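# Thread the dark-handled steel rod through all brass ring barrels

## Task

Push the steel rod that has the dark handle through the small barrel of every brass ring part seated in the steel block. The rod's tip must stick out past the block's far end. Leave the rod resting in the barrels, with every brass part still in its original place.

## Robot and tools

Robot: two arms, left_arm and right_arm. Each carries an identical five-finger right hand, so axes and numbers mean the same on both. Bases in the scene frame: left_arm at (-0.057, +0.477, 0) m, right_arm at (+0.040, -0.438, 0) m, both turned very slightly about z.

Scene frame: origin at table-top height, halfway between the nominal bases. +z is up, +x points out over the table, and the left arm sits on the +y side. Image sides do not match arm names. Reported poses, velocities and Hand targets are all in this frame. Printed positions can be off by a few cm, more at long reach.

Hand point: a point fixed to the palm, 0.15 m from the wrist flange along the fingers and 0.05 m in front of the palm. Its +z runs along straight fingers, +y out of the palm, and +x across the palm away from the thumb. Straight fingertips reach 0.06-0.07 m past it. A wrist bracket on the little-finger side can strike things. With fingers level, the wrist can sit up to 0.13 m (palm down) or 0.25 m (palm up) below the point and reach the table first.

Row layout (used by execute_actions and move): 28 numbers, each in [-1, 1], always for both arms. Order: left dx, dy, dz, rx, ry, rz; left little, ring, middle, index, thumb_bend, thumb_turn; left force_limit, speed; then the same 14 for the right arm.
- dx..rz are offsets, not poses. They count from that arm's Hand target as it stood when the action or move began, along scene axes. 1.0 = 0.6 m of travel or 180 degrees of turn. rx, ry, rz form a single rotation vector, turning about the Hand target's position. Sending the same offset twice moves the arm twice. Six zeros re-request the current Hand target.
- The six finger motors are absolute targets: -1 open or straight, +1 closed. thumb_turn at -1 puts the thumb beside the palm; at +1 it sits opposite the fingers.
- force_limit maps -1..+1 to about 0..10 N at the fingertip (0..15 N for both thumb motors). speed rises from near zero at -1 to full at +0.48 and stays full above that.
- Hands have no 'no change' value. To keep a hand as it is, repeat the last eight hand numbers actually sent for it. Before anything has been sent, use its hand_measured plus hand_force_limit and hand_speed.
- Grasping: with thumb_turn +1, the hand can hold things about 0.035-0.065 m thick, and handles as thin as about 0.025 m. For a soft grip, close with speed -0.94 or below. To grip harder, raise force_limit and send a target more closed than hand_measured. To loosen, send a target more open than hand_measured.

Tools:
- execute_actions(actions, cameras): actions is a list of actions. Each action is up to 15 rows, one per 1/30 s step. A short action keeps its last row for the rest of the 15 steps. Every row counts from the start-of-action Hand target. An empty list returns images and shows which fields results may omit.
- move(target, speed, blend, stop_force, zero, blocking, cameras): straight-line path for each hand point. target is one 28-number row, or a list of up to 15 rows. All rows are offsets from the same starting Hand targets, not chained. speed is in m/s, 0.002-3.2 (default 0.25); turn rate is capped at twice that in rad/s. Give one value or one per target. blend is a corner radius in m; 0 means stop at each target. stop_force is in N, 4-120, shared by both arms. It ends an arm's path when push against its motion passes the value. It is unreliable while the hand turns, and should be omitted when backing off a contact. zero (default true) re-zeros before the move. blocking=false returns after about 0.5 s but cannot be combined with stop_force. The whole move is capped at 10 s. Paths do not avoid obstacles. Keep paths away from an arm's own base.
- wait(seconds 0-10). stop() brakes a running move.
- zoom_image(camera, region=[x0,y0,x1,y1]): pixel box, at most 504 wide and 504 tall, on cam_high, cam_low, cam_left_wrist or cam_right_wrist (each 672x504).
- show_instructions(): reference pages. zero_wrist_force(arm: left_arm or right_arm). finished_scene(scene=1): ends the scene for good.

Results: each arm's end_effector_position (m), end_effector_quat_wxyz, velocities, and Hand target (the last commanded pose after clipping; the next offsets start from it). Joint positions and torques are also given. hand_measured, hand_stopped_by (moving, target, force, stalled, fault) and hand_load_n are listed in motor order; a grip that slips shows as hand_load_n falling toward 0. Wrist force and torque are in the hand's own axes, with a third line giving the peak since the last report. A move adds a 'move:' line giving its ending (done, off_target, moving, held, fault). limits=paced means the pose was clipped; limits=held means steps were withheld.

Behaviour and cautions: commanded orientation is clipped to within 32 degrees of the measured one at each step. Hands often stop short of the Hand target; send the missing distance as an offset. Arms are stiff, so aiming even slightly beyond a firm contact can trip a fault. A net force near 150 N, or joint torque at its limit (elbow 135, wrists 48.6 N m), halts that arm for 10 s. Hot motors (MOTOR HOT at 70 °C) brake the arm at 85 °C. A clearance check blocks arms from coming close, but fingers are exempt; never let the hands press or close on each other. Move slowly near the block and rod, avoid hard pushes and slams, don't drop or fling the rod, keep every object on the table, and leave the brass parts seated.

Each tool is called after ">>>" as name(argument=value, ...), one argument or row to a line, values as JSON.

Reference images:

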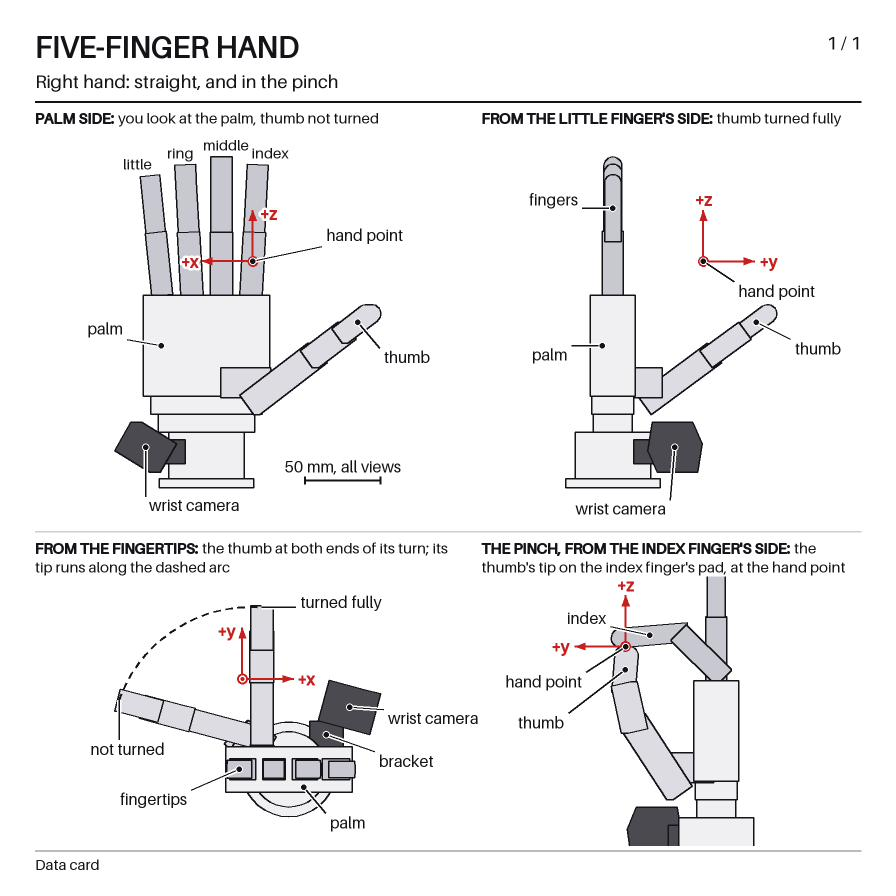

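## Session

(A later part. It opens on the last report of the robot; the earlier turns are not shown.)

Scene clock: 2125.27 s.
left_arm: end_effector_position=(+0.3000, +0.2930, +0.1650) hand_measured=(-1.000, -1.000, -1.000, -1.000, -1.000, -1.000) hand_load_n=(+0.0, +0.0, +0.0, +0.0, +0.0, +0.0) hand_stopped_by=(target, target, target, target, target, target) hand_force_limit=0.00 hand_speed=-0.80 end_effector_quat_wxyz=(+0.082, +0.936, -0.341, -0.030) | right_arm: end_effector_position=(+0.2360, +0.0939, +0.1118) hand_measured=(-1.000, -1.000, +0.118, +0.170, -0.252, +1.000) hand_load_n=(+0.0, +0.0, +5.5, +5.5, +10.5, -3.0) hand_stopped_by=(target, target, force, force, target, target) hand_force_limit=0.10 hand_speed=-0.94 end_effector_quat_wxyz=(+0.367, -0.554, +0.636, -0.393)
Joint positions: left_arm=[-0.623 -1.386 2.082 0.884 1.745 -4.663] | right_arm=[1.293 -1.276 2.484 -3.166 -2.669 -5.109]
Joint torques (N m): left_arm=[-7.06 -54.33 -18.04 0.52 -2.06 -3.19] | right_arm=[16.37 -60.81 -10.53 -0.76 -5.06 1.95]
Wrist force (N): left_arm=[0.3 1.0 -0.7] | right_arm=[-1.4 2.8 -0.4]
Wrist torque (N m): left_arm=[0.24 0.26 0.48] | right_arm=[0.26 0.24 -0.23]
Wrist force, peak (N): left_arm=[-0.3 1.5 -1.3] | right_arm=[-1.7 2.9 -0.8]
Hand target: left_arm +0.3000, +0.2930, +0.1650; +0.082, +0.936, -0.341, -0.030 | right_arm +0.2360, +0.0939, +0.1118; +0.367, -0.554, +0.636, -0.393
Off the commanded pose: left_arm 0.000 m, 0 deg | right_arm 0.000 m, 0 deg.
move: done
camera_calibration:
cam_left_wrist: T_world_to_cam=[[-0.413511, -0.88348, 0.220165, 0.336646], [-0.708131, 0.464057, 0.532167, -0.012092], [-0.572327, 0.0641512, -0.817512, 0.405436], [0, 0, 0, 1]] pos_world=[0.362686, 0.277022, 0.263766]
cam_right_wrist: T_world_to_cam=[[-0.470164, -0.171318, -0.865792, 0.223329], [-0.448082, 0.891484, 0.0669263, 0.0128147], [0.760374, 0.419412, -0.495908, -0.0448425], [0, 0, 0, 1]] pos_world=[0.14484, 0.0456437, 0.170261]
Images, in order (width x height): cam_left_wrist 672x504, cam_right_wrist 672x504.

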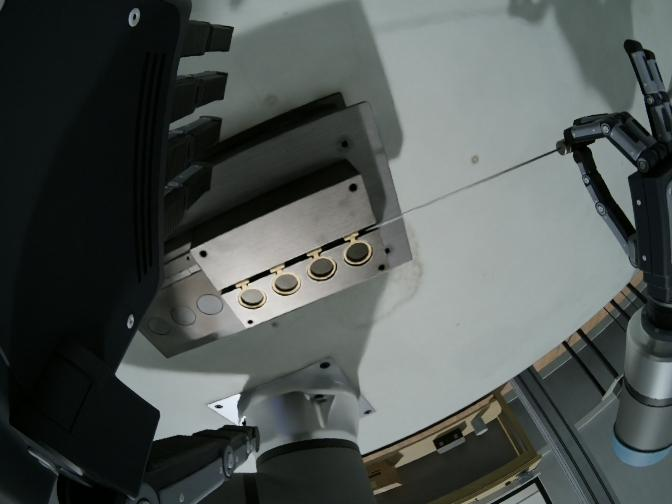

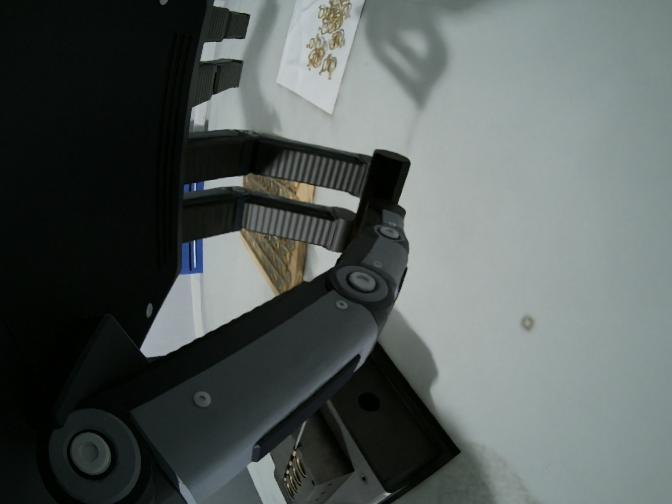

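>>> move(
  target=[0, 0, 0, 0, 0, 0, -1, -1, -1, -1, -1, -1, 0, -0.8, 0.0005, 0.0041, -0.001, 0, 0, 0, -1, -1, 0.6, 0.6, -0.25, 1, 0.1, -0.94],
  speed=0.02,
  cameras=["cam_left_wrist", "cam_right_wrist"],
)

>>> zoom_image(
  camera="cam_left_wrist",
  region=[340, 215, 380, 255],
)

>>> zoom_image(
  camera="cam_right_wrist",
  region=[280, 430, 316, 466],
)

Scene clock: 2165.83 s.
left_arm: end_effector_position=(+0.3000, +0.2930, +0.1650) hand_measured=(-1.000, -1.000, -1.000, -1.000, -1.000, -1.000) hand_load_n=(-0.5, +0.0, -0.5, +0.5, +0.0, +0.0) hand_stopped_by=(target, target, target, target, target, target) hand_force_limit=0.00 hand_speed=-0.80 end_effector_quat_wxyz=(+0.082, +0.936, -0.341, -0.030) | right_arm: end_effector_position=(+0.2363, +0.0963, +0.1112) hand_measured=(-1.000, -1.000, +0.118, +0.170, -0.252, +1.000) hand_load_n=(+0.0, +0.0, +5.5, +5.0, +10.5, -3.0) hand_stopped_by=(target, target, force, force, target, target) hand_force_limit=0.10 hand_speed=-0.94 end_effector_quat_wxyz=(+0.367, -0.554, +0.636, -0.393)
Joint positions: left_arm=[-0.623 -1.386 2.082 0.884 1.745 -4.663] | right_arm=[1.294 -1.273 2.479 -3.163 -2.669 -5.107]
Joint torques (N m): left_arm=[-7.29 -55.26 -17.24 1.24 -2.17 -2.97] | right_arm=[13.39 -34.93 -26.06 -1.52 -5.82 2.26]
Wrist force (N): left_arm=[-0.1 1.1 -1.2] | right_arm=[-1.2 2.5 -0.7]
Wrist torque (N m): left_arm=[0.28 0.35 0.45] | right_arm=[0.24 0.22 -0.22]
Wrist force, peak (N): left_arm=[-0.2 1.9 -1.1] | right_arm=[-1.7 2.7 -0.9]
Hand target: left_arm +0.3000, +0.2930, +0.1650; +0.082, +0.936, -0.341, -0.030 | right_arm +0.2363, +0.0964, +0.1112; +0.367, -0.554, +0.636, -0.393
Off the commanded pose: left_arm 0.000 m, 0 deg | right_arm 0.000 m, 0 deg.
move: done
camera_calibration:
cam_left_wrist: T_world_to_cam=[[-0.413511, -0.88348, 0.220165, 0.336646], [-0.708131, 0.464057, 0.532167, -0.012092], [-0.572327, 0.0641512, -0.817512, 0.405436], [0, 0, 0, 1]] pos_world=[0.362686, 0.277022, 0.263766]
cam_right_wrist: T_world_to_cam=[[-0.470164, -0.171318, -0.865792, 0.223362], [-0.448082, 0.891484, 0.0669263, 0.0108497], [0.760374, 0.419412, -0.495908, -0.0463747], [0, 0, 0, 1]] pos_world=[0.14514, 0.0480437, 0.169661]
Images, in order (width x height): cam_left_wrist 672x504, cam_right_wrist 672x504.

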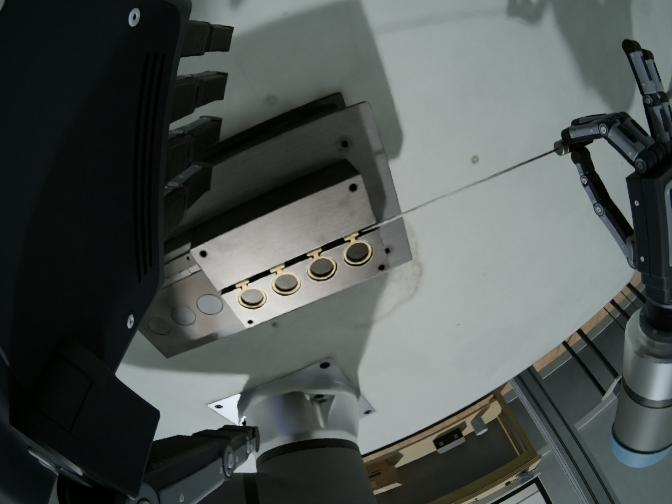

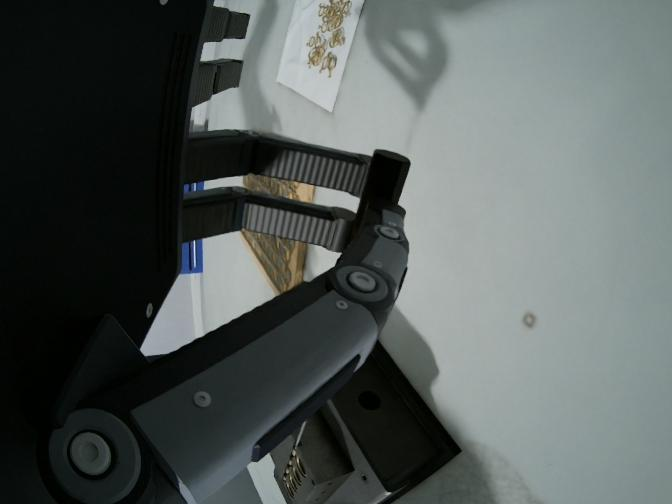

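Scaled by 12.600 from the camera's 672x504 image, which has a finer 960x720 frame.

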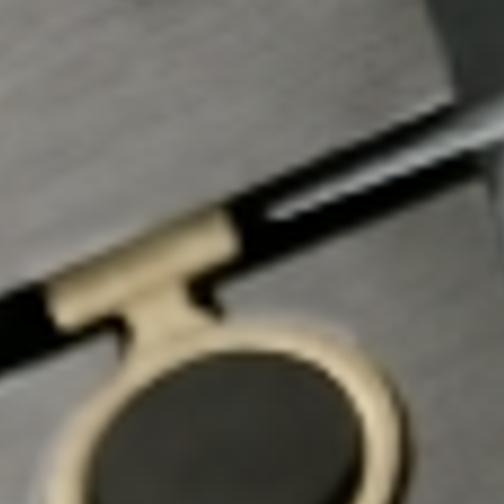

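Scaled by 14.000 from the camera's 672x504 image, which has a finer 960x720 frame.

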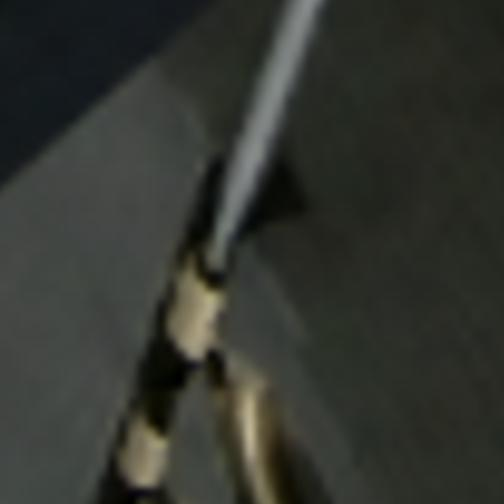

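>>> move(
  target=[0, 0, 0, 0, 0, 0, -1, -1, -1, -1, -1, -1, 0, -0.8, 0.0012, 0.0099, 0, 0, 0, 0, -1, -1, 0.6, 0.6, -0.25, 1, 0.1, -0.94],
  speed=0.01,
  stop_force=4,
  cameras=["cam_left_wrist", "cam_right_wrist"],
)

>>> zoom_image(
  camera="cam_left_wrist",
  region=[340, 215, 380, 255],
)

>>> zoom_image(
  camera="cam_right_wrist",
  region=[280, 430, 316, 466],
)

Scene clock: 2182.27 s.
left_arm: end_effector_position=(+0.3000, +0.2930, +0.1650) hand_measured=(-1.000, -1.000, -1.000, -1.000, -1.000, -1.000) hand_load_n=(+0.0, +0.0, +0.0, +0.0, +0.0, +0.0) hand_stopped_by=(target, target, target, target, target, target) hand_force_limit=0.00 hand_speed=-0.80 end_effector_quat_wxyz=(+0.082, +0.936, -0.341, -0.030) | right_arm: end_effector_position=(+0.2371, +0.1023, +0.1112) hand_measured=(-1.000, -1.000, +0.118, +0.170, -0.252, +1.000) hand_load_n=(-0.5, +0.0, +5.5, +5.5, +10.5, -3.0) hand_stopped_by=(target, target, force, force, target, target) hand_force_limit=0.10 hand_speed=-0.94 end_effector_quat_wxyz=(+0.367, -0.554, +0.636, -0.393)
Joint positions: left_arm=[-0.623 -1.386 2.082 0.884 1.745 -4.663] | right_arm=[1.296 -1.268 2.468 -3.153 -2.67 -5.103]
Joint torques (N m): left_arm=[-8.1 -55.56 -17.6 1.06 -2.56 -3.15] | right_arm=[12.25 -35.19 -23.62 -2.03 -4.81 2.53]
Wrist force (N): left_arm=[-0.2 1.9 -0.7] | right_arm=[-1.7 2.4 -0.6]
Wrist torque (N m): left_arm=[0.37 0.35 0.47] | right_arm=[0.24 0.31 -0.24]
Wrist force, peak (N): left_arm=[-0.3 1.4 -1.5] | right_arm=[-1.8 2.8 -0.6]
Hand target: left_arm +0.3000, +0.2930, +0.1650; +0.082, +0.936, -0.341, -0.030 | right_arm +0.2371, +0.1023, +0.1112; +0.367, -0.554, +0.636, -0.393
Off the commanded pose: left_arm 0.000 m, 0 deg | right_arm 0.000 m, 0 deg.
move: done
camera_calibration:
cam_left_wrist: T_world_to_cam=[[-0.413511, -0.88348, 0.220165, 0.336646], [-0.708131, 0.464057, 0.532167, -0.012092], [-0.572327, 0.0641512, -0.817512, 0.405436], [0, 0, 0, 1]] pos_world=[0.362686, 0.277022, 0.263766]
cam_right_wrist: T_world_to_cam=[[-0.470164, -0.171318, -0.865792, 0.224719], [-0.448082, 0.891484, 0.0669263, 0.00581447], [0.760374, 0.419412, -0.495908, -0.0494235], [0, 0, 0, 1]] pos_world=[0.14584, 0.0540437, 0.169661]
Images, in order (width x height): cam_left_wrist 672x504, cam_right_wrist 672x504.

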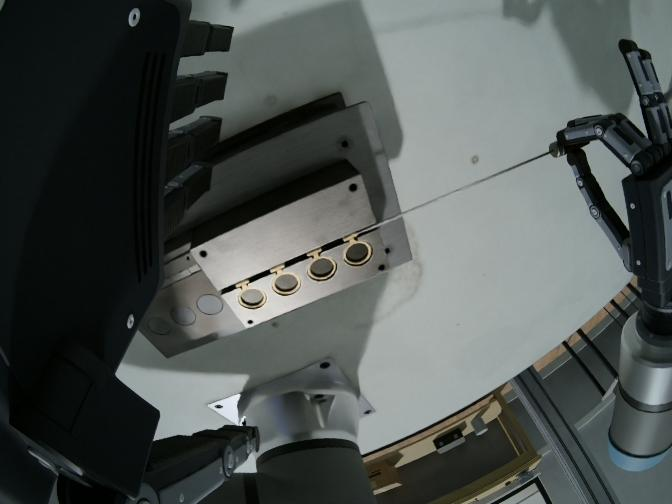

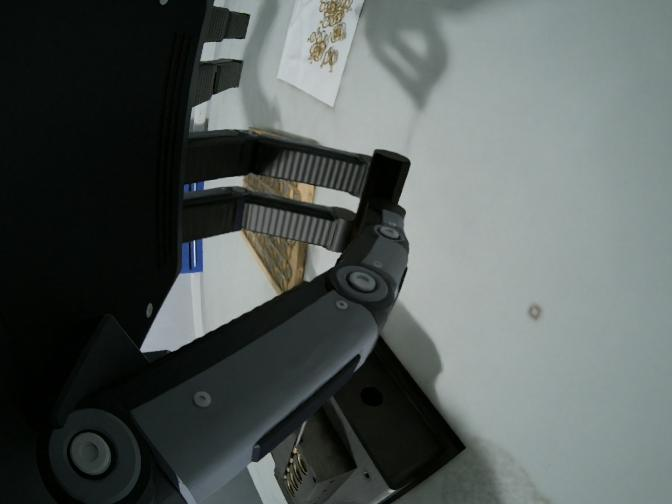

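Scaled by 12.600 from the camera's 672x504 image, which has a finer 960x720 frame.

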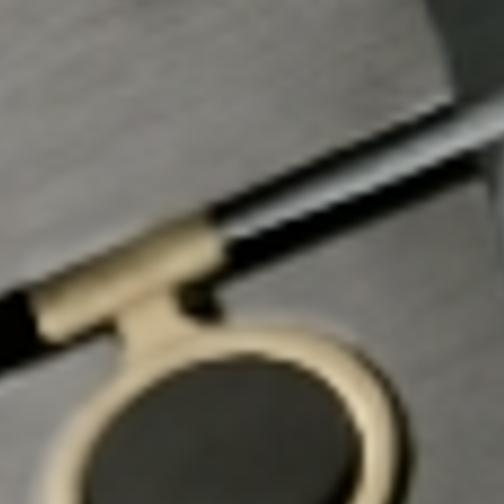

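Scaled by 14.000 from the camera's 672x504 image, which has a finer 960x720 frame.

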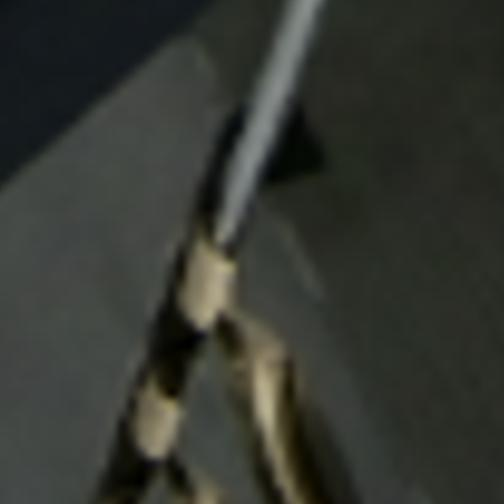

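>>> move(
  target=[0, 0, 0, 0, 0, 0, -1, -1, -1, -1, -1, -1, 0, -0.8, 0.0019, 0.0166, 0, 0, 0, 0, -1, -1, 0.6, 0.6, -0.25, 1, 0.1, -0.94],
  speed=0.01,
  stop_force=4,
  cameras=["cam_left_wrist", "cam_right_wrist"],
)

>>> zoom_image(
  camera="cam_left_wrist",
  region=[320, 205, 380, 265],
)

>>> zoom_image(
  camera="cam_right_wrist",
  region=[280, 430, 316, 466],
)

Scene clock: 2210.10 s.
left_arm: end_effector_position=(+0.3000, +0.2930, +0.1650) hand_measured=(-1.000, -1.000, -1.000, -1.000, -1.000, -1.000) hand_load_n=(+0.0, +0.0, +0.0, +0.0, +0.0, +0.0) hand_stopped_by=(target, target, target, target, target, target) hand_force_limit=0.00 hand_speed=-0.80 end_effector_quat_wxyz=(+0.082, +0.936, -0.341, -0.030) | right_arm: end_effector_position=(+0.2382, +0.1123, +0.1112) hand_measured=(-1.000, -1.000, +0.118, +0.170, -0.252, +1.000) hand_load_n=(+0.0, +0.0, +5.5, +5.5, +10.5, -3.0) hand_stopped_by=(target, target, force, force, target, target) hand_force_limit=0.10 hand_speed=-0.94 end_effector_quat_wxyz=(+0.367, -0.554, +0.636, -0.393)
Joint positions: left_arm=[-0.623 -1.386 2.082 0.884 1.745 -4.663] | right_arm=[1.299 -1.26 2.45 -3.137 -2.671 -5.096]
Joint torques (N m): left_arm=[-7.8 -58.21 -18.34 0.93 -2.15 -3.42] | right_arm=[13.92 -36.86 -24.15 -2.45 -4.93 2.67]
Wrist force (N): left_arm=[-0.1 0.9 -0.7] | right_arm=[-1.7 2.7 -0.3]
Wrist torque (N m): left_arm=[0.22 0.33 0.45] | right_arm=[0.26 0.27 -0.23]
Wrist force, peak (N): left_arm=[0.0 2.0 -0.6] | right_arm=[-2.1 3.0 -0.6]
Hand target: left_arm +0.3000, +0.2930, +0.1650; +0.082, +0.936, -0.341, -0.030 | right_arm +0.2382, +0.1123, +0.1112; +0.367, -0.554, +0.636, -0.393
Off the commanded pose: left_arm 0.000 m, 0 deg | right_arm 0.000 m, 0 deg.
move: done
camera_calibration:
cam_left_wrist: T_world_to_cam=[[-0.413511, -0.88348, 0.220165, 0.336646], [-0.708131, 0.464057, 0.532167, -0.012092], [-0.572327, 0.0641512, -0.817512, 0.405436], [0, 0, 0, 1]] pos_world=[0.362686, 0.277022, 0.263766]
cam_right_wrist: T_world_to_cam=[[-0.470164, -0.171318, -0.865792, 0.226979], [-0.448082, 0.891484, 0.0669263, -0.00247353], [0.760374, 0.419412, -0.495908, -0.0544881], [0, 0, 0, 1]] pos_world=[0.14704, 0.0639437, 0.169661]
Images, in order (width x height): cam_left_wrist 672x504, cam_right_wrist 672x504.

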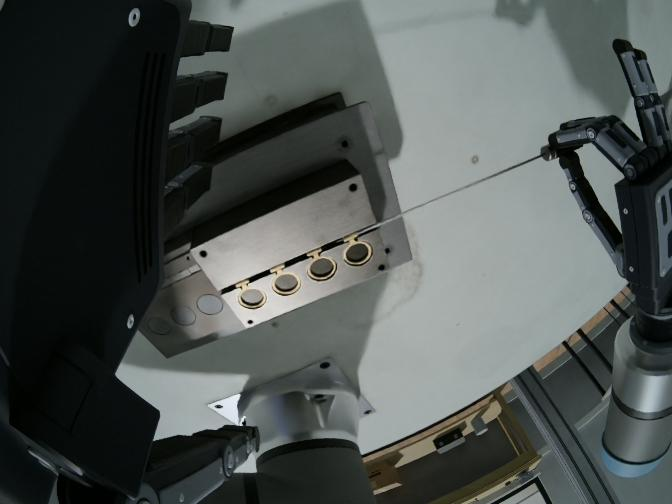

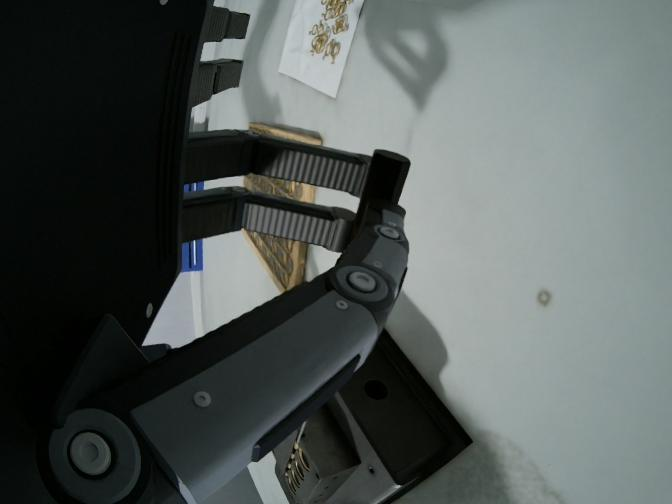

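Scaled by 8.400 from the camera's 672x504 image, which has a finer 960x720 frame.

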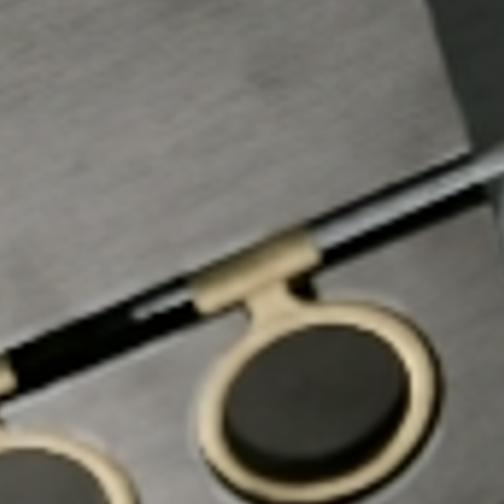

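Scaled by 14.000 from the camera's 672x504 image, which has a finer 960x720 frame.

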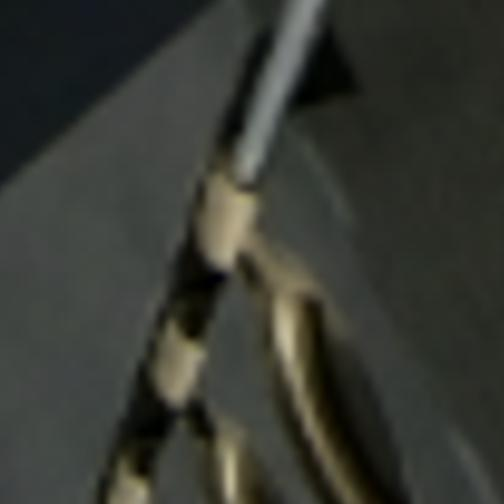

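>>> zoom_image(
  camera="cam_left_wrist",
  region=[330, 220, 362, 252],
)

>>> zoom_image(
  camera="cam_right_wrist",
  region=[288, 436, 306, 454],
)

Scaled by 15.750 from the camera's 672x504 image, which has a finer 960x720 frame.

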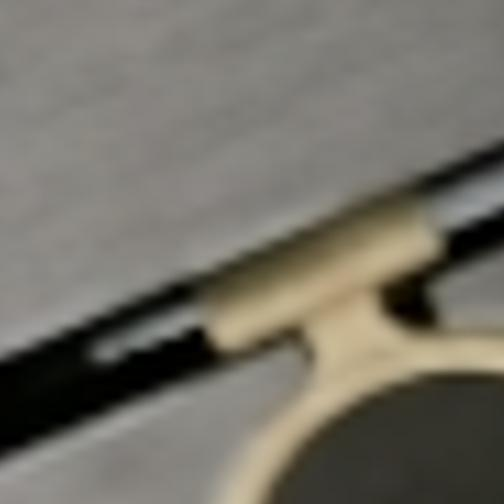

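Scaled by 28.000 from the camera's 672x504 image, which has a finer 960x720 frame.

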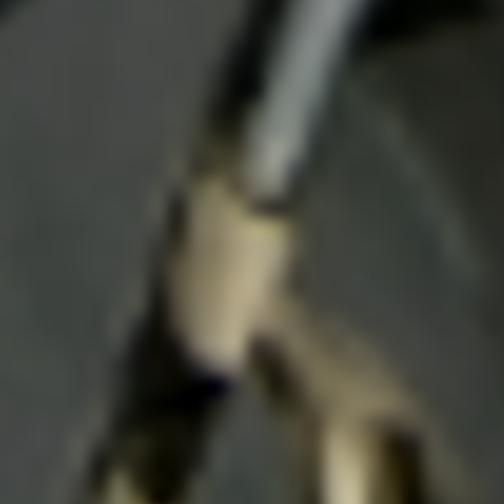

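>>> zoom_image(
  camera="cam_left_wrist",
  region=[480, 130, 560, 210],
)

>>> zoom_image(
  camera="cam_left_wrist",
  region=[370, 170, 450, 250],
)

>>> zoom_image(
  camera="cam_left_wrist",
  region=[215, 245, 295, 325],
)

Scaled by 6.300 from the camera's 672x504 image, which has a finer 960x720 frame.

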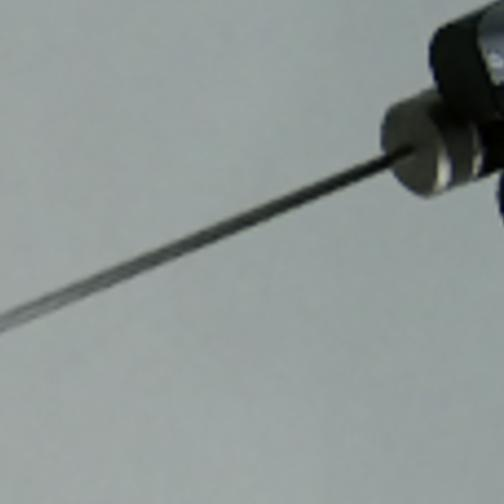

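Scaled by 6.300 from the camera's 672x504 image, which has a finer 960x720 frame.

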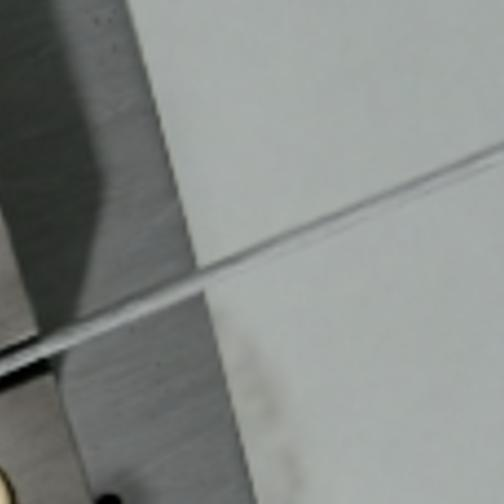

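Scaled by 6.300 from the camera's 672x504 image, which has a finer 960x720 frame.

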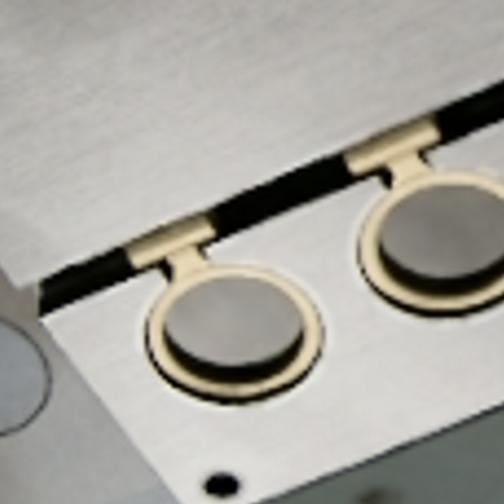

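>>> move(
  target=[0, 0, 0, 0, 0, 0, -1, -1, -1, -1, -1, -1, 0, -0.8, 0.0017, 0.0116, 0.0005, 0, 0, 0, -1, -1, 0.6, 0.6, -0.25, 1, 0.1, -0.94],
  speed=0.01,
  stop_force=4,
  cameras=["cam_left_wrist", "cam_right_wrist"],
)

>>> zoom_image(
  camera="cam_left_wrist",
  region=[300, 210, 370, 280],
)

>>> zoom_image(
  camera="cam_right_wrist",
  region=[280, 430, 316, 466],
)

Scene clock: 2384.43 s.
left_arm: end_effector_position=(+0.3000, +0.2930, +0.1650) hand_measured=(-1.000, -1.000, -1.000, -1.000, -1.000, -1.000) hand_load_n=(+0.0, +0.0, +0.0, +0.0, +0.0, +0.0) hand_stopped_by=(target, target, target, target, target, target) hand_force_limit=0.00 hand_speed=-0.80 end_effector_quat_wxyz=(+0.082, +0.936, -0.341, -0.030) | right_arm: end_effector_position=(+0.2392, +0.1192, +0.1115) hand_measured=(-1.000, -1.000, +0.118, +0.170, -0.252, +1.000) hand_load_n=(+0.0, +0.0, +6.0, +5.0, +10.5, -3.0) hand_stopped_by=(target, target, force, force, target, target) hand_force_limit=0.10 hand_speed=-0.94 end_effector_quat_wxyz=(+0.367, -0.554, +0.636, -0.393)
Joint positions: left_arm=[-0.623 -1.386 2.082 0.884 1.745 -4.663] | right_arm=[1.301 -1.255 2.437 -3.125 -2.672 -5.092]
Joint torques (N m): left_arm=[-7.58 -59.18 -18.82 0.97 -2.18 -3.14] | right_arm=[14.86 -35.04 -24.2 -2.2 -4.98 2.2]
Wrist force (N): left_arm=[-0.1 1.4 -1.0] | right_arm=[-1.7 2.6 -0.4]
Wrist torque (N m): left_arm=[0.31 0.35 0.46] | right_arm=[0.22 0.24 -0.23]
Wrist force, peak (N): left_arm=[-0.1 1.7 -1.2] | right_arm=[-2.0 2.9 -0.5]
Hand target: left_arm +0.3000, +0.2930, +0.1650; +0.082, +0.936, -0.341, -0.030 | right_arm +0.2392, +0.1192, +0.1115; +0.367, -0.554, +0.636, -0.393
Off the commanded pose: left_arm 0.000 m, 0 deg | right_arm 0.000 m, 0 deg.
move: done
camera_calibration:
cam_left_wrist: T_world_to_cam=[[-0.413511, -0.88348, 0.220165, 0.336646], [-0.708131, 0.464057, 0.532167, -0.012092], [-0.572327, 0.0641512, -0.817512, 0.405436], [0, 0, 0, 1]] pos_world=[0.362686, 0.277022, 0.263766]
cam_right_wrist: T_world_to_cam=[[-0.470164, -0.171318, -0.865792, 0.228908], [-0.448082, 0.891484, 0.0669263, -0.00828591], [0.760374, 0.419412, -0.495908, -0.0580356], [0, 0, 0, 1]] pos_world=[0.14804, 0.0709437, 0.169961]
Images, in order (width x height): cam_left_wrist 672x504, cam_right_wrist 672x504.

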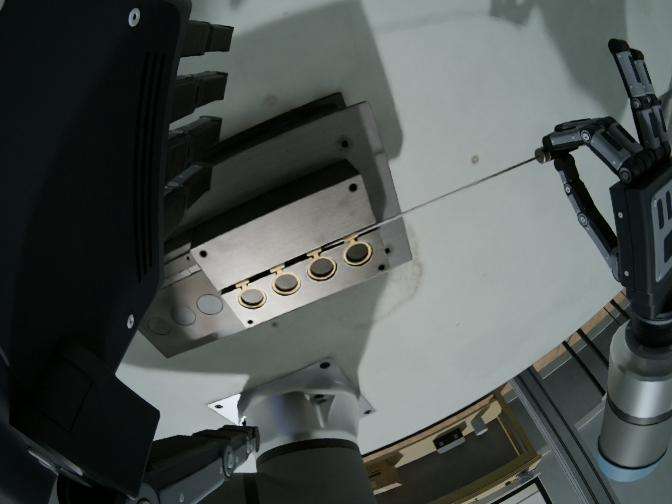

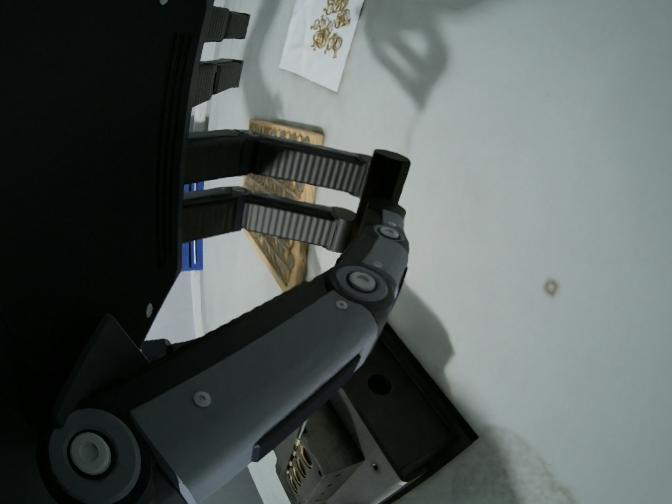

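Scaled by 7.200 from the camera's 672x504 image, which has a finer 960x720 frame.

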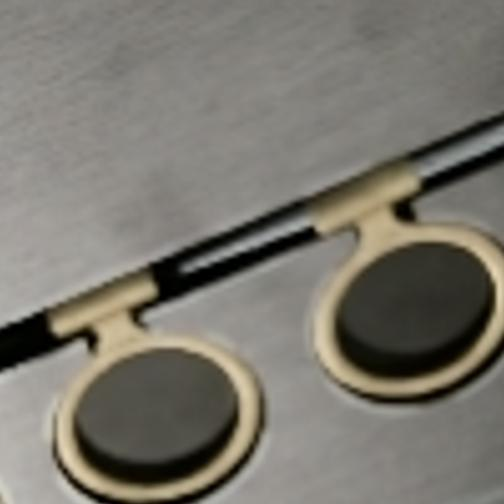

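Scaled by 14.000 from the camera's 672x504 image, which has a finer 960x720 frame.

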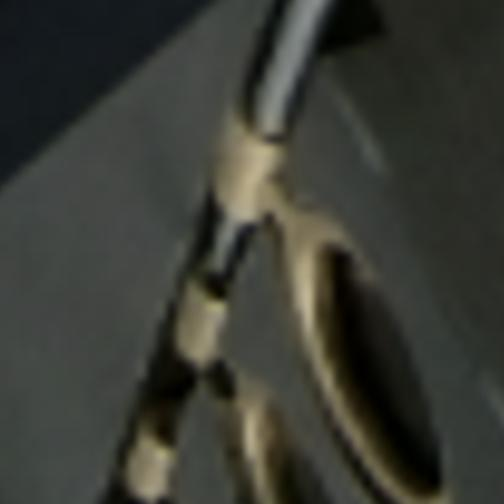

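>>> move(
  target=[0, 0, 0, 0, 0, 0, -1, -1, -1, -1, -1, -1, 0, -0.8, 0.0017, 0.0149, 0, 0, 0, 0, -1, -1, 0.6, 0.6, -0.25, 1, 0.1, -0.94],
  speed=0.01,
  stop_force=4,
  cameras=["cam_left_wrist", "cam_right_wrist"],
)

>>> zoom_image(
  camera="cam_left_wrist",
  region=[290, 210, 370, 290],
)

>>> zoom_image(
  camera="cam_right_wrist",
  region=[280, 430, 316, 466],
)

Scene clock: 2402.67 s.
left_arm: end_effector_position=(+0.3000, +0.2930, +0.1650) hand_measured=(-1.000, -1.000, -1.000, -1.000, -1.000, -1.000) hand_load_n=(+0.0, +0.0, +0.0, +0.0, +0.0, +0.0) hand_stopped_by=(target, target, target, target, target, target) hand_force_limit=0.00 hand_speed=-0.80 end_effector_quat_wxyz=(+0.082, +0.936, -0.341, -0.030) | right_arm: end_effector_position=(+0.2402, +0.1282, +0.1115) hand_measured=(-1.000, -1.000, +0.118, +0.170, -0.252, +1.000) hand_load_n=(+0.0, +0.0, +5.5, +5.5, +10.5, -3.0) hand_stopped_by=(target, target, force, force, target, target) hand_force_limit=0.10 hand_speed=-0.94 end_effector_quat_wxyz=(+0.367, -0.554, +0.636, -0.393)
Joint positions: left_arm=[-0.623 -1.386 2.082 0.884 1.745 -4.663] | right_arm=[1.304 -1.247 2.42 -3.111 -2.673 -5.086]
Joint torques (N m): left_arm=[-6.92 -55.44 -19.74 1.09 -1.77 -3.42] | right_arm=[13.2 -37 -25.1 -2.01 -4.76 2.45]
Wrist force (N): left_arm=[0.0 1.4 -0.8] | right_arm=[-2.2 2.6 -0.6]
Wrist torque (N m): left_arm=[0.31 0.32 0.47] | right_arm=[0.23 0.34 -0.27]
Wrist force, peak (N): left_arm=[-0.4 1.6 -1.1] | right_arm=[-2.1 2.6 -1.3]
Hand target: left_arm +0.3000, +0.2930, +0.1650; +0.082, +0.936, -0.341, -0.030 | right_arm +0.2402, +0.1282, +0.1115; +0.367, -0.554, +0.636, -0.393
Off the commanded pose: left_arm 0.000 m, 0 deg | right_arm 0.000 m, 0 deg.
move: done
camera_calibration:
cam_left_wrist: T_world_to_cam=[[-0.413511, -0.88348, 0.220165, 0.336646], [-0.708131, 0.464057, 0.532167, -0.012092], [-0.572327, 0.0641512, -0.817512, 0.405436], [0, 0, 0, 1]] pos_world=[0.362686, 0.277022, 0.263766]
cam_right_wrist: T_world_to_cam=[[-0.470164, -0.171318, -0.865792, 0.230903], [-0.448082, 0.891484, 0.0669263, -0.015772], [0.760374, 0.419412, -0.495908, -0.0625287], [0, 0, 0, 1]] pos_world=[0.14904, 0.0798437, 0.169961]
Images, in order (width x height): cam_left_wrist 672x504, cam_right_wrist 672x504.

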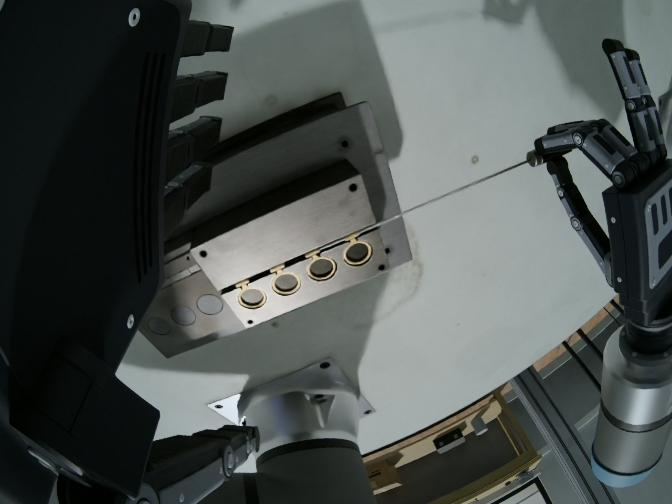

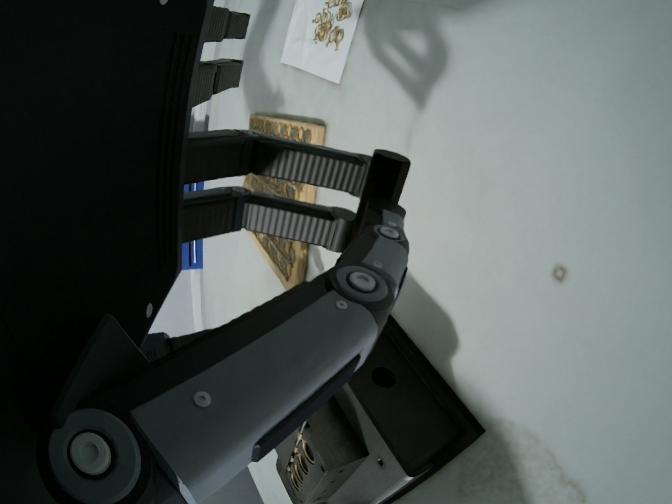

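Scaled by 6.300 from the camera's 672x504 image, which has a finer 960x720 frame.

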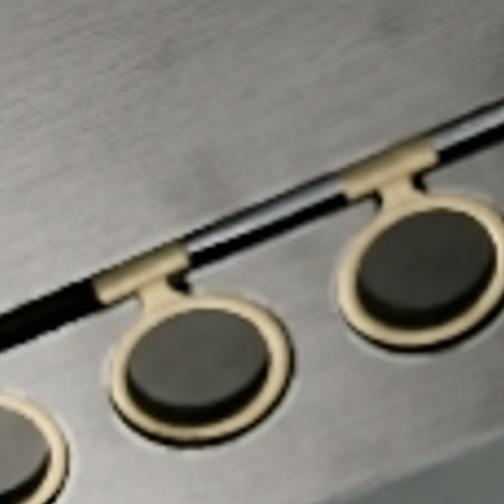

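Scaled by 14.000 from the camera's 672x504 image, which has a finer 960x720 frame.

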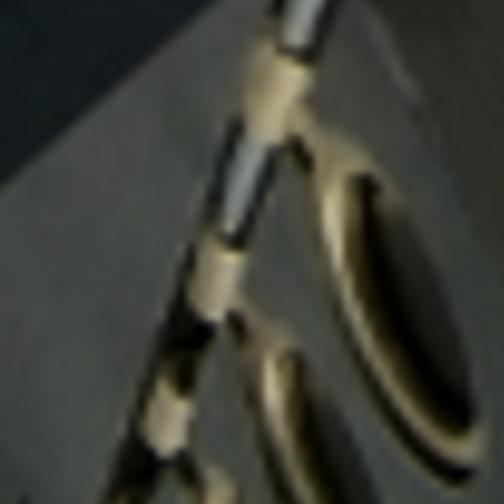

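>>> move(
  target=[0, 0, 0, 0, 0, 0, -1, -1, -1, -1, -1, -1, 0, -0.8, 0.0023, 0.0199, 0, 0, 0, 0, -1, -1, 0.6, 0.6, -0.25, 1, 0.1, -0.94],
  speed=0.012,
  stop_force=5,
  cameras=["cam_left_wrist", "cam_right_wrist"],
)

>>> zoom_image(
  camera="cam_left_wrist",
  region=[260, 220, 340, 300],
)

>>> zoom_image(
  camera="cam_right_wrist",
  region=[280, 430, 316, 466],
)

Scene clock: 2415.00 s.
left_arm: end_effector_position=(+0.3000, +0.2930, +0.1650) hand_measured=(-1.000, -1.000, -1.000, -1.000, -1.000, -1.000) hand_load_n=(+0.0, +0.0, +0.0, +0.0, +0.0, +0.0) hand_stopped_by=(target, target, target, target, target, target) hand_force_limit=0.00 hand_speed=-0.80 end_effector_quat_wxyz=(+0.082, +0.936, -0.341, -0.030) | right_arm: end_effector_position=(+0.2416, +0.1401, +0.1115) hand_measured=(-1.000, -1.000, +0.118, +0.170, -0.252, +1.000) hand_load_n=(+0.0, +0.0, +6.0, +5.0, +10.5, -3.0) hand_stopped_by=(target, target, force, force, target, target) hand_force_limit=0.10 hand_speed=-0.94 end_effector_quat_wxyz=(+0.367, -0.554, +0.636, -0.393)
Joint positions: left_arm=[-0.623 -1.386 2.082 0.884 1.745 -4.663] | right_arm=[1.308 -1.237 2.398 -3.092 -2.674 -5.078]
Joint torques (N m): left_arm=[-7.75 -56.93 -18.52 1.12 -1.97 -2.99] | right_arm=[12.34 -40.29 -25.25 -1.96 -5.11 2.83]
Wrist force (N): left_arm=[-0.3 1.4 -0.8] | right_arm=[-1.6 2.6 -0.5]
Wrist torque (N m): left_arm=[0.30 0.35 0.45] | right_arm=[0.20 0.26 -0.26]
Wrist force, peak (N): left_arm=[0.0 1.9 -1.0] | right_arm=[-1.9 3.0 -0.5]
Hand target: left_arm +0.3000, +0.2930, +0.1650; +0.082, +0.936, -0.341, -0.030 | right_arm +0.2416, +0.1401, +0.1115; +0.367, -0.554, +0.636, -0.393
Off the commanded pose: left_arm 0.000 m, 0 deg | right_arm 0.000 m, 0 deg.
move: done
camera_calibration:
cam_left_wrist: T_world_to_cam=[[-0.413511, -0.88348, 0.220165, 0.336646], [-0.708131, 0.464057, 0.532167, -0.012092], [-0.572327, 0.0641512, -0.817512, 0.405436], [0, 0, 0, 1]] pos_world=[0.362686, 0.277022, 0.263766]
cam_right_wrist: T_world_to_cam=[[-0.470164, -0.171318, -0.865792, 0.233617], [-0.448082, 0.891484, 0.0669263, -0.0258425], [0.760374, 0.419412, -0.495908, -0.0686262], [0, 0, 0, 1]] pos_world=[0.15044, 0.0918437, 0.169961]
Images, in order (width x height): cam_left_wrist 672x504, cam_right_wrist 672x504.

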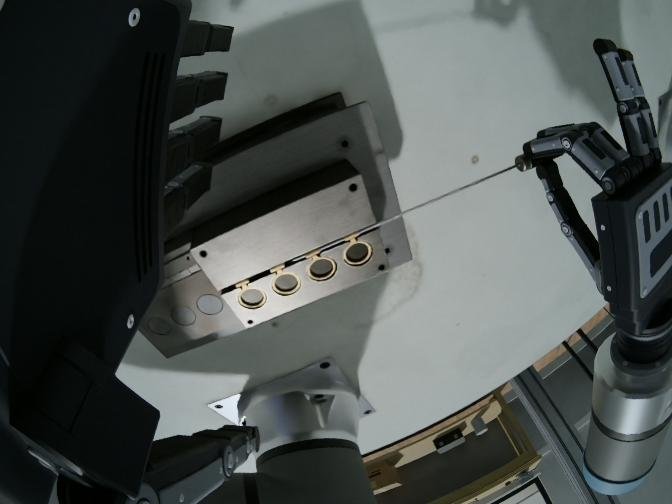

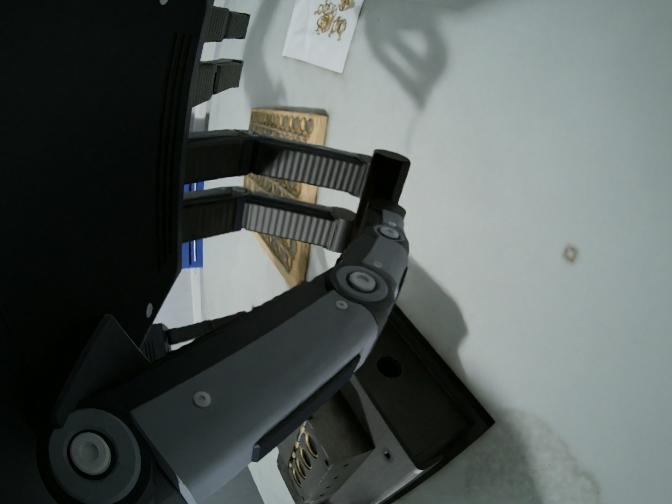

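Scaled by 6.300 from the camera's 672x504 image, which has a finer 960x720 frame.

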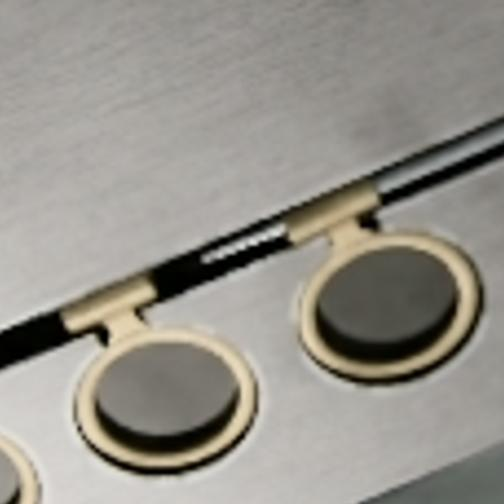

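Scaled by 14.000 from the camera's 672x504 image, which has a finer 960x720 frame.

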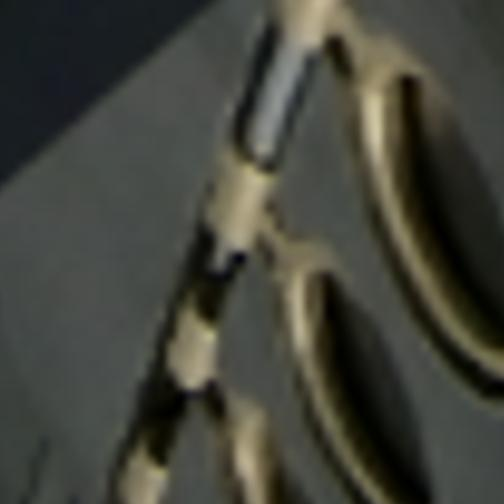

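>>> zoom_image(
  camera="cam_left_wrist",
  region=[265, 240, 310, 285],
)

Scaled by 11.200 from the camera's 672x504 image, which has a finer 960x720 frame.

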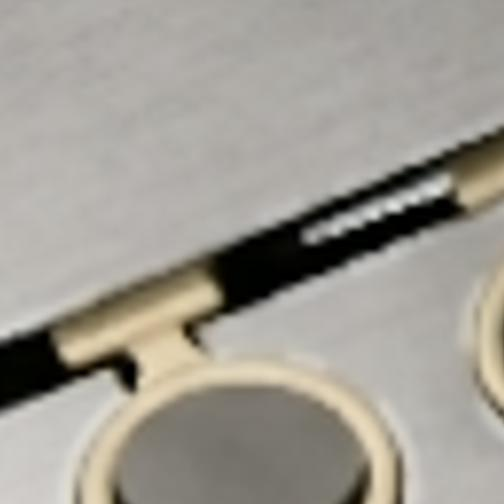

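>>> move(
  target=[0, 0, 0, 0, 0, 0, -1, -1, -1, -1, -1, -1, 0, -0.8, 0.0014, 0.0133, 0.0003, 0, 0, 0, -1, -1, 0.6, 0.6, -0.25, 1, 0.1, -0.94],
  speed=0.01,
  stop_force=4,
  cameras=["cam_left_wrist", "cam_right_wrist"],
)

>>> zoom_image(
  camera="cam_left_wrist",
  region=[260, 220, 340, 300],
)

>>> zoom_image(
  camera="cam_right_wrist",
  region=[280, 430, 316, 466],
)

Scene clock: 2477.60 s.
left_arm: end_effector_position=(+0.3000, +0.2930, +0.1650) hand_measured=(-1.000, -1.000, -1.000, -1.000, -1.000, -1.000) hand_load_n=(+0.0, +0.0, +0.0, +0.0, +0.0, +0.0) hand_stopped_by=(target, target, target, target, target, target) hand_force_limit=0.00 hand_speed=-0.80 end_effector_quat_wxyz=(+0.082, +0.936, -0.341, -0.030) | right_arm: end_effector_position=(+0.2425, +0.1481, +0.1117) hand_measured=(-1.000, -1.000, +0.118, +0.170, -0.252, +1.000) hand_load_n=(+0.0, +0.0, +6.0, +5.5, +10.5, -3.0) hand_stopped_by=(target, target, force, force, target, target) hand_force_limit=0.10 hand_speed=-0.94 end_effector_quat_wxyz=(+0.367, -0.554, +0.636, -0.393)
Joint positions: left_arm=[-0.623 -1.386 2.082 0.884 1.745 -4.663] | right_arm=[1.311 -1.231 2.383 -3.078 -2.675 -5.073]
Joint torques (N m): left_arm=[-5.68 -56.63 -17.57 0.71 -1.97 -3.01] | right_arm=[13.62 -41.96 -25.95 -2 -5.14 2.05]
Wrist force (N): left_arm=[0.3 1.2 -0.8] | right_arm=[-1.5 2.4 -0.5]
Wrist torque (N m): left_arm=[0.27 0.27 0.48] | right_arm=[0.20 0.27 -0.23]
Wrist force, peak (N): left_arm=[-0.3 1.8 -0.9] | right_arm=[-1.7 3.0 -0.9]
Hand target: left_arm +0.3000, +0.2930, +0.1650; +0.082, +0.936, -0.341, -0.030 | right_arm +0.2425, +0.1481, +0.1117; +0.367, -0.554, +0.636, -0.393
Off the commanded pose: left_arm 0.000 m, 0 deg | right_arm 0.000 m, 0 deg.
move: done
camera_calibration:
cam_left_wrist: T_world_to_cam=[[-0.413511, -0.88348, 0.220165, 0.336646], [-0.708131, 0.464057, 0.532167, -0.012092], [-0.572327, 0.0641512, -0.817512, 0.405436], [0, 0, 0, 1]] pos_world=[0.362686, 0.277022, 0.263766]
cam_right_wrist: T_world_to_cam=[[-0.470164, -0.171318, -0.865792, 0.23552], [-0.448082, 0.891484, 0.0669263, -0.0325402], [0.760374, 0.419412, -0.495908, -0.0724487], [0, 0, 0, 1]] pos_world=[0.15124, 0.0997437, 0.170161]
Images, in order (width x height): cam_left_wrist 672x504, cam_right_wrist 672x504.

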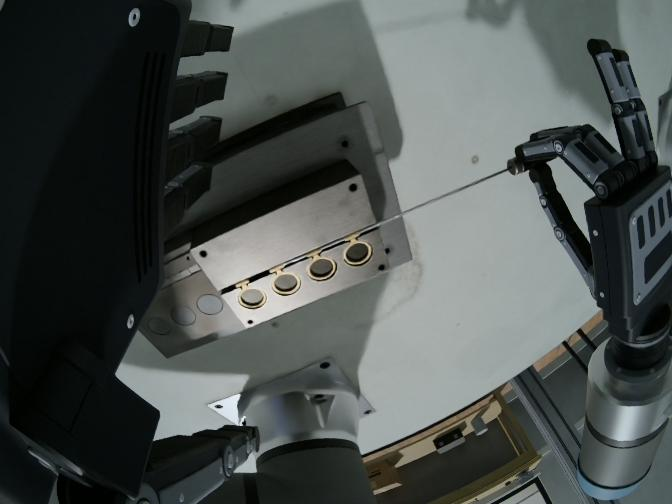

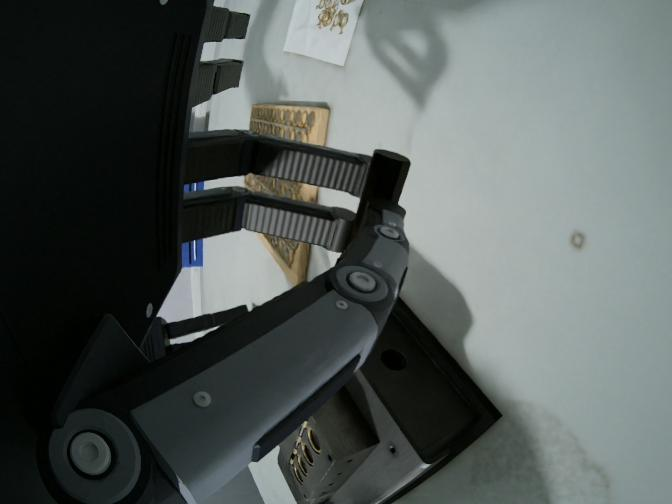

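Scaled by 6.300 from the camera's 672x504 image, which has a finer 960x720 frame.

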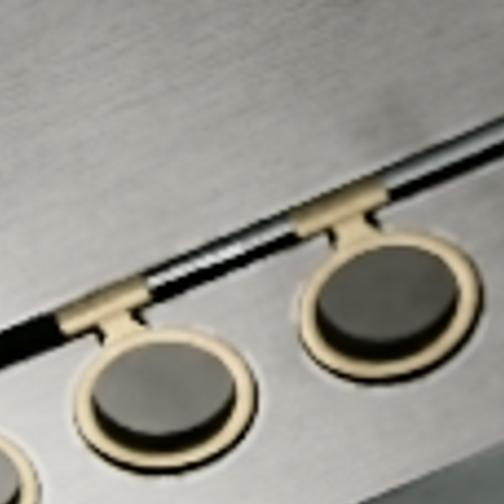

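Scaled by 14.000 from the camera's 672x504 image, which has a finer 960x720 frame.

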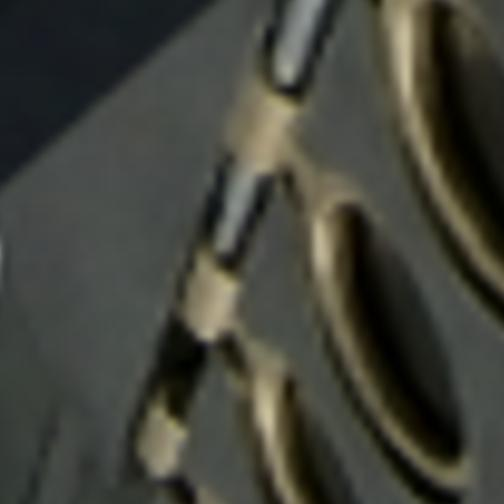

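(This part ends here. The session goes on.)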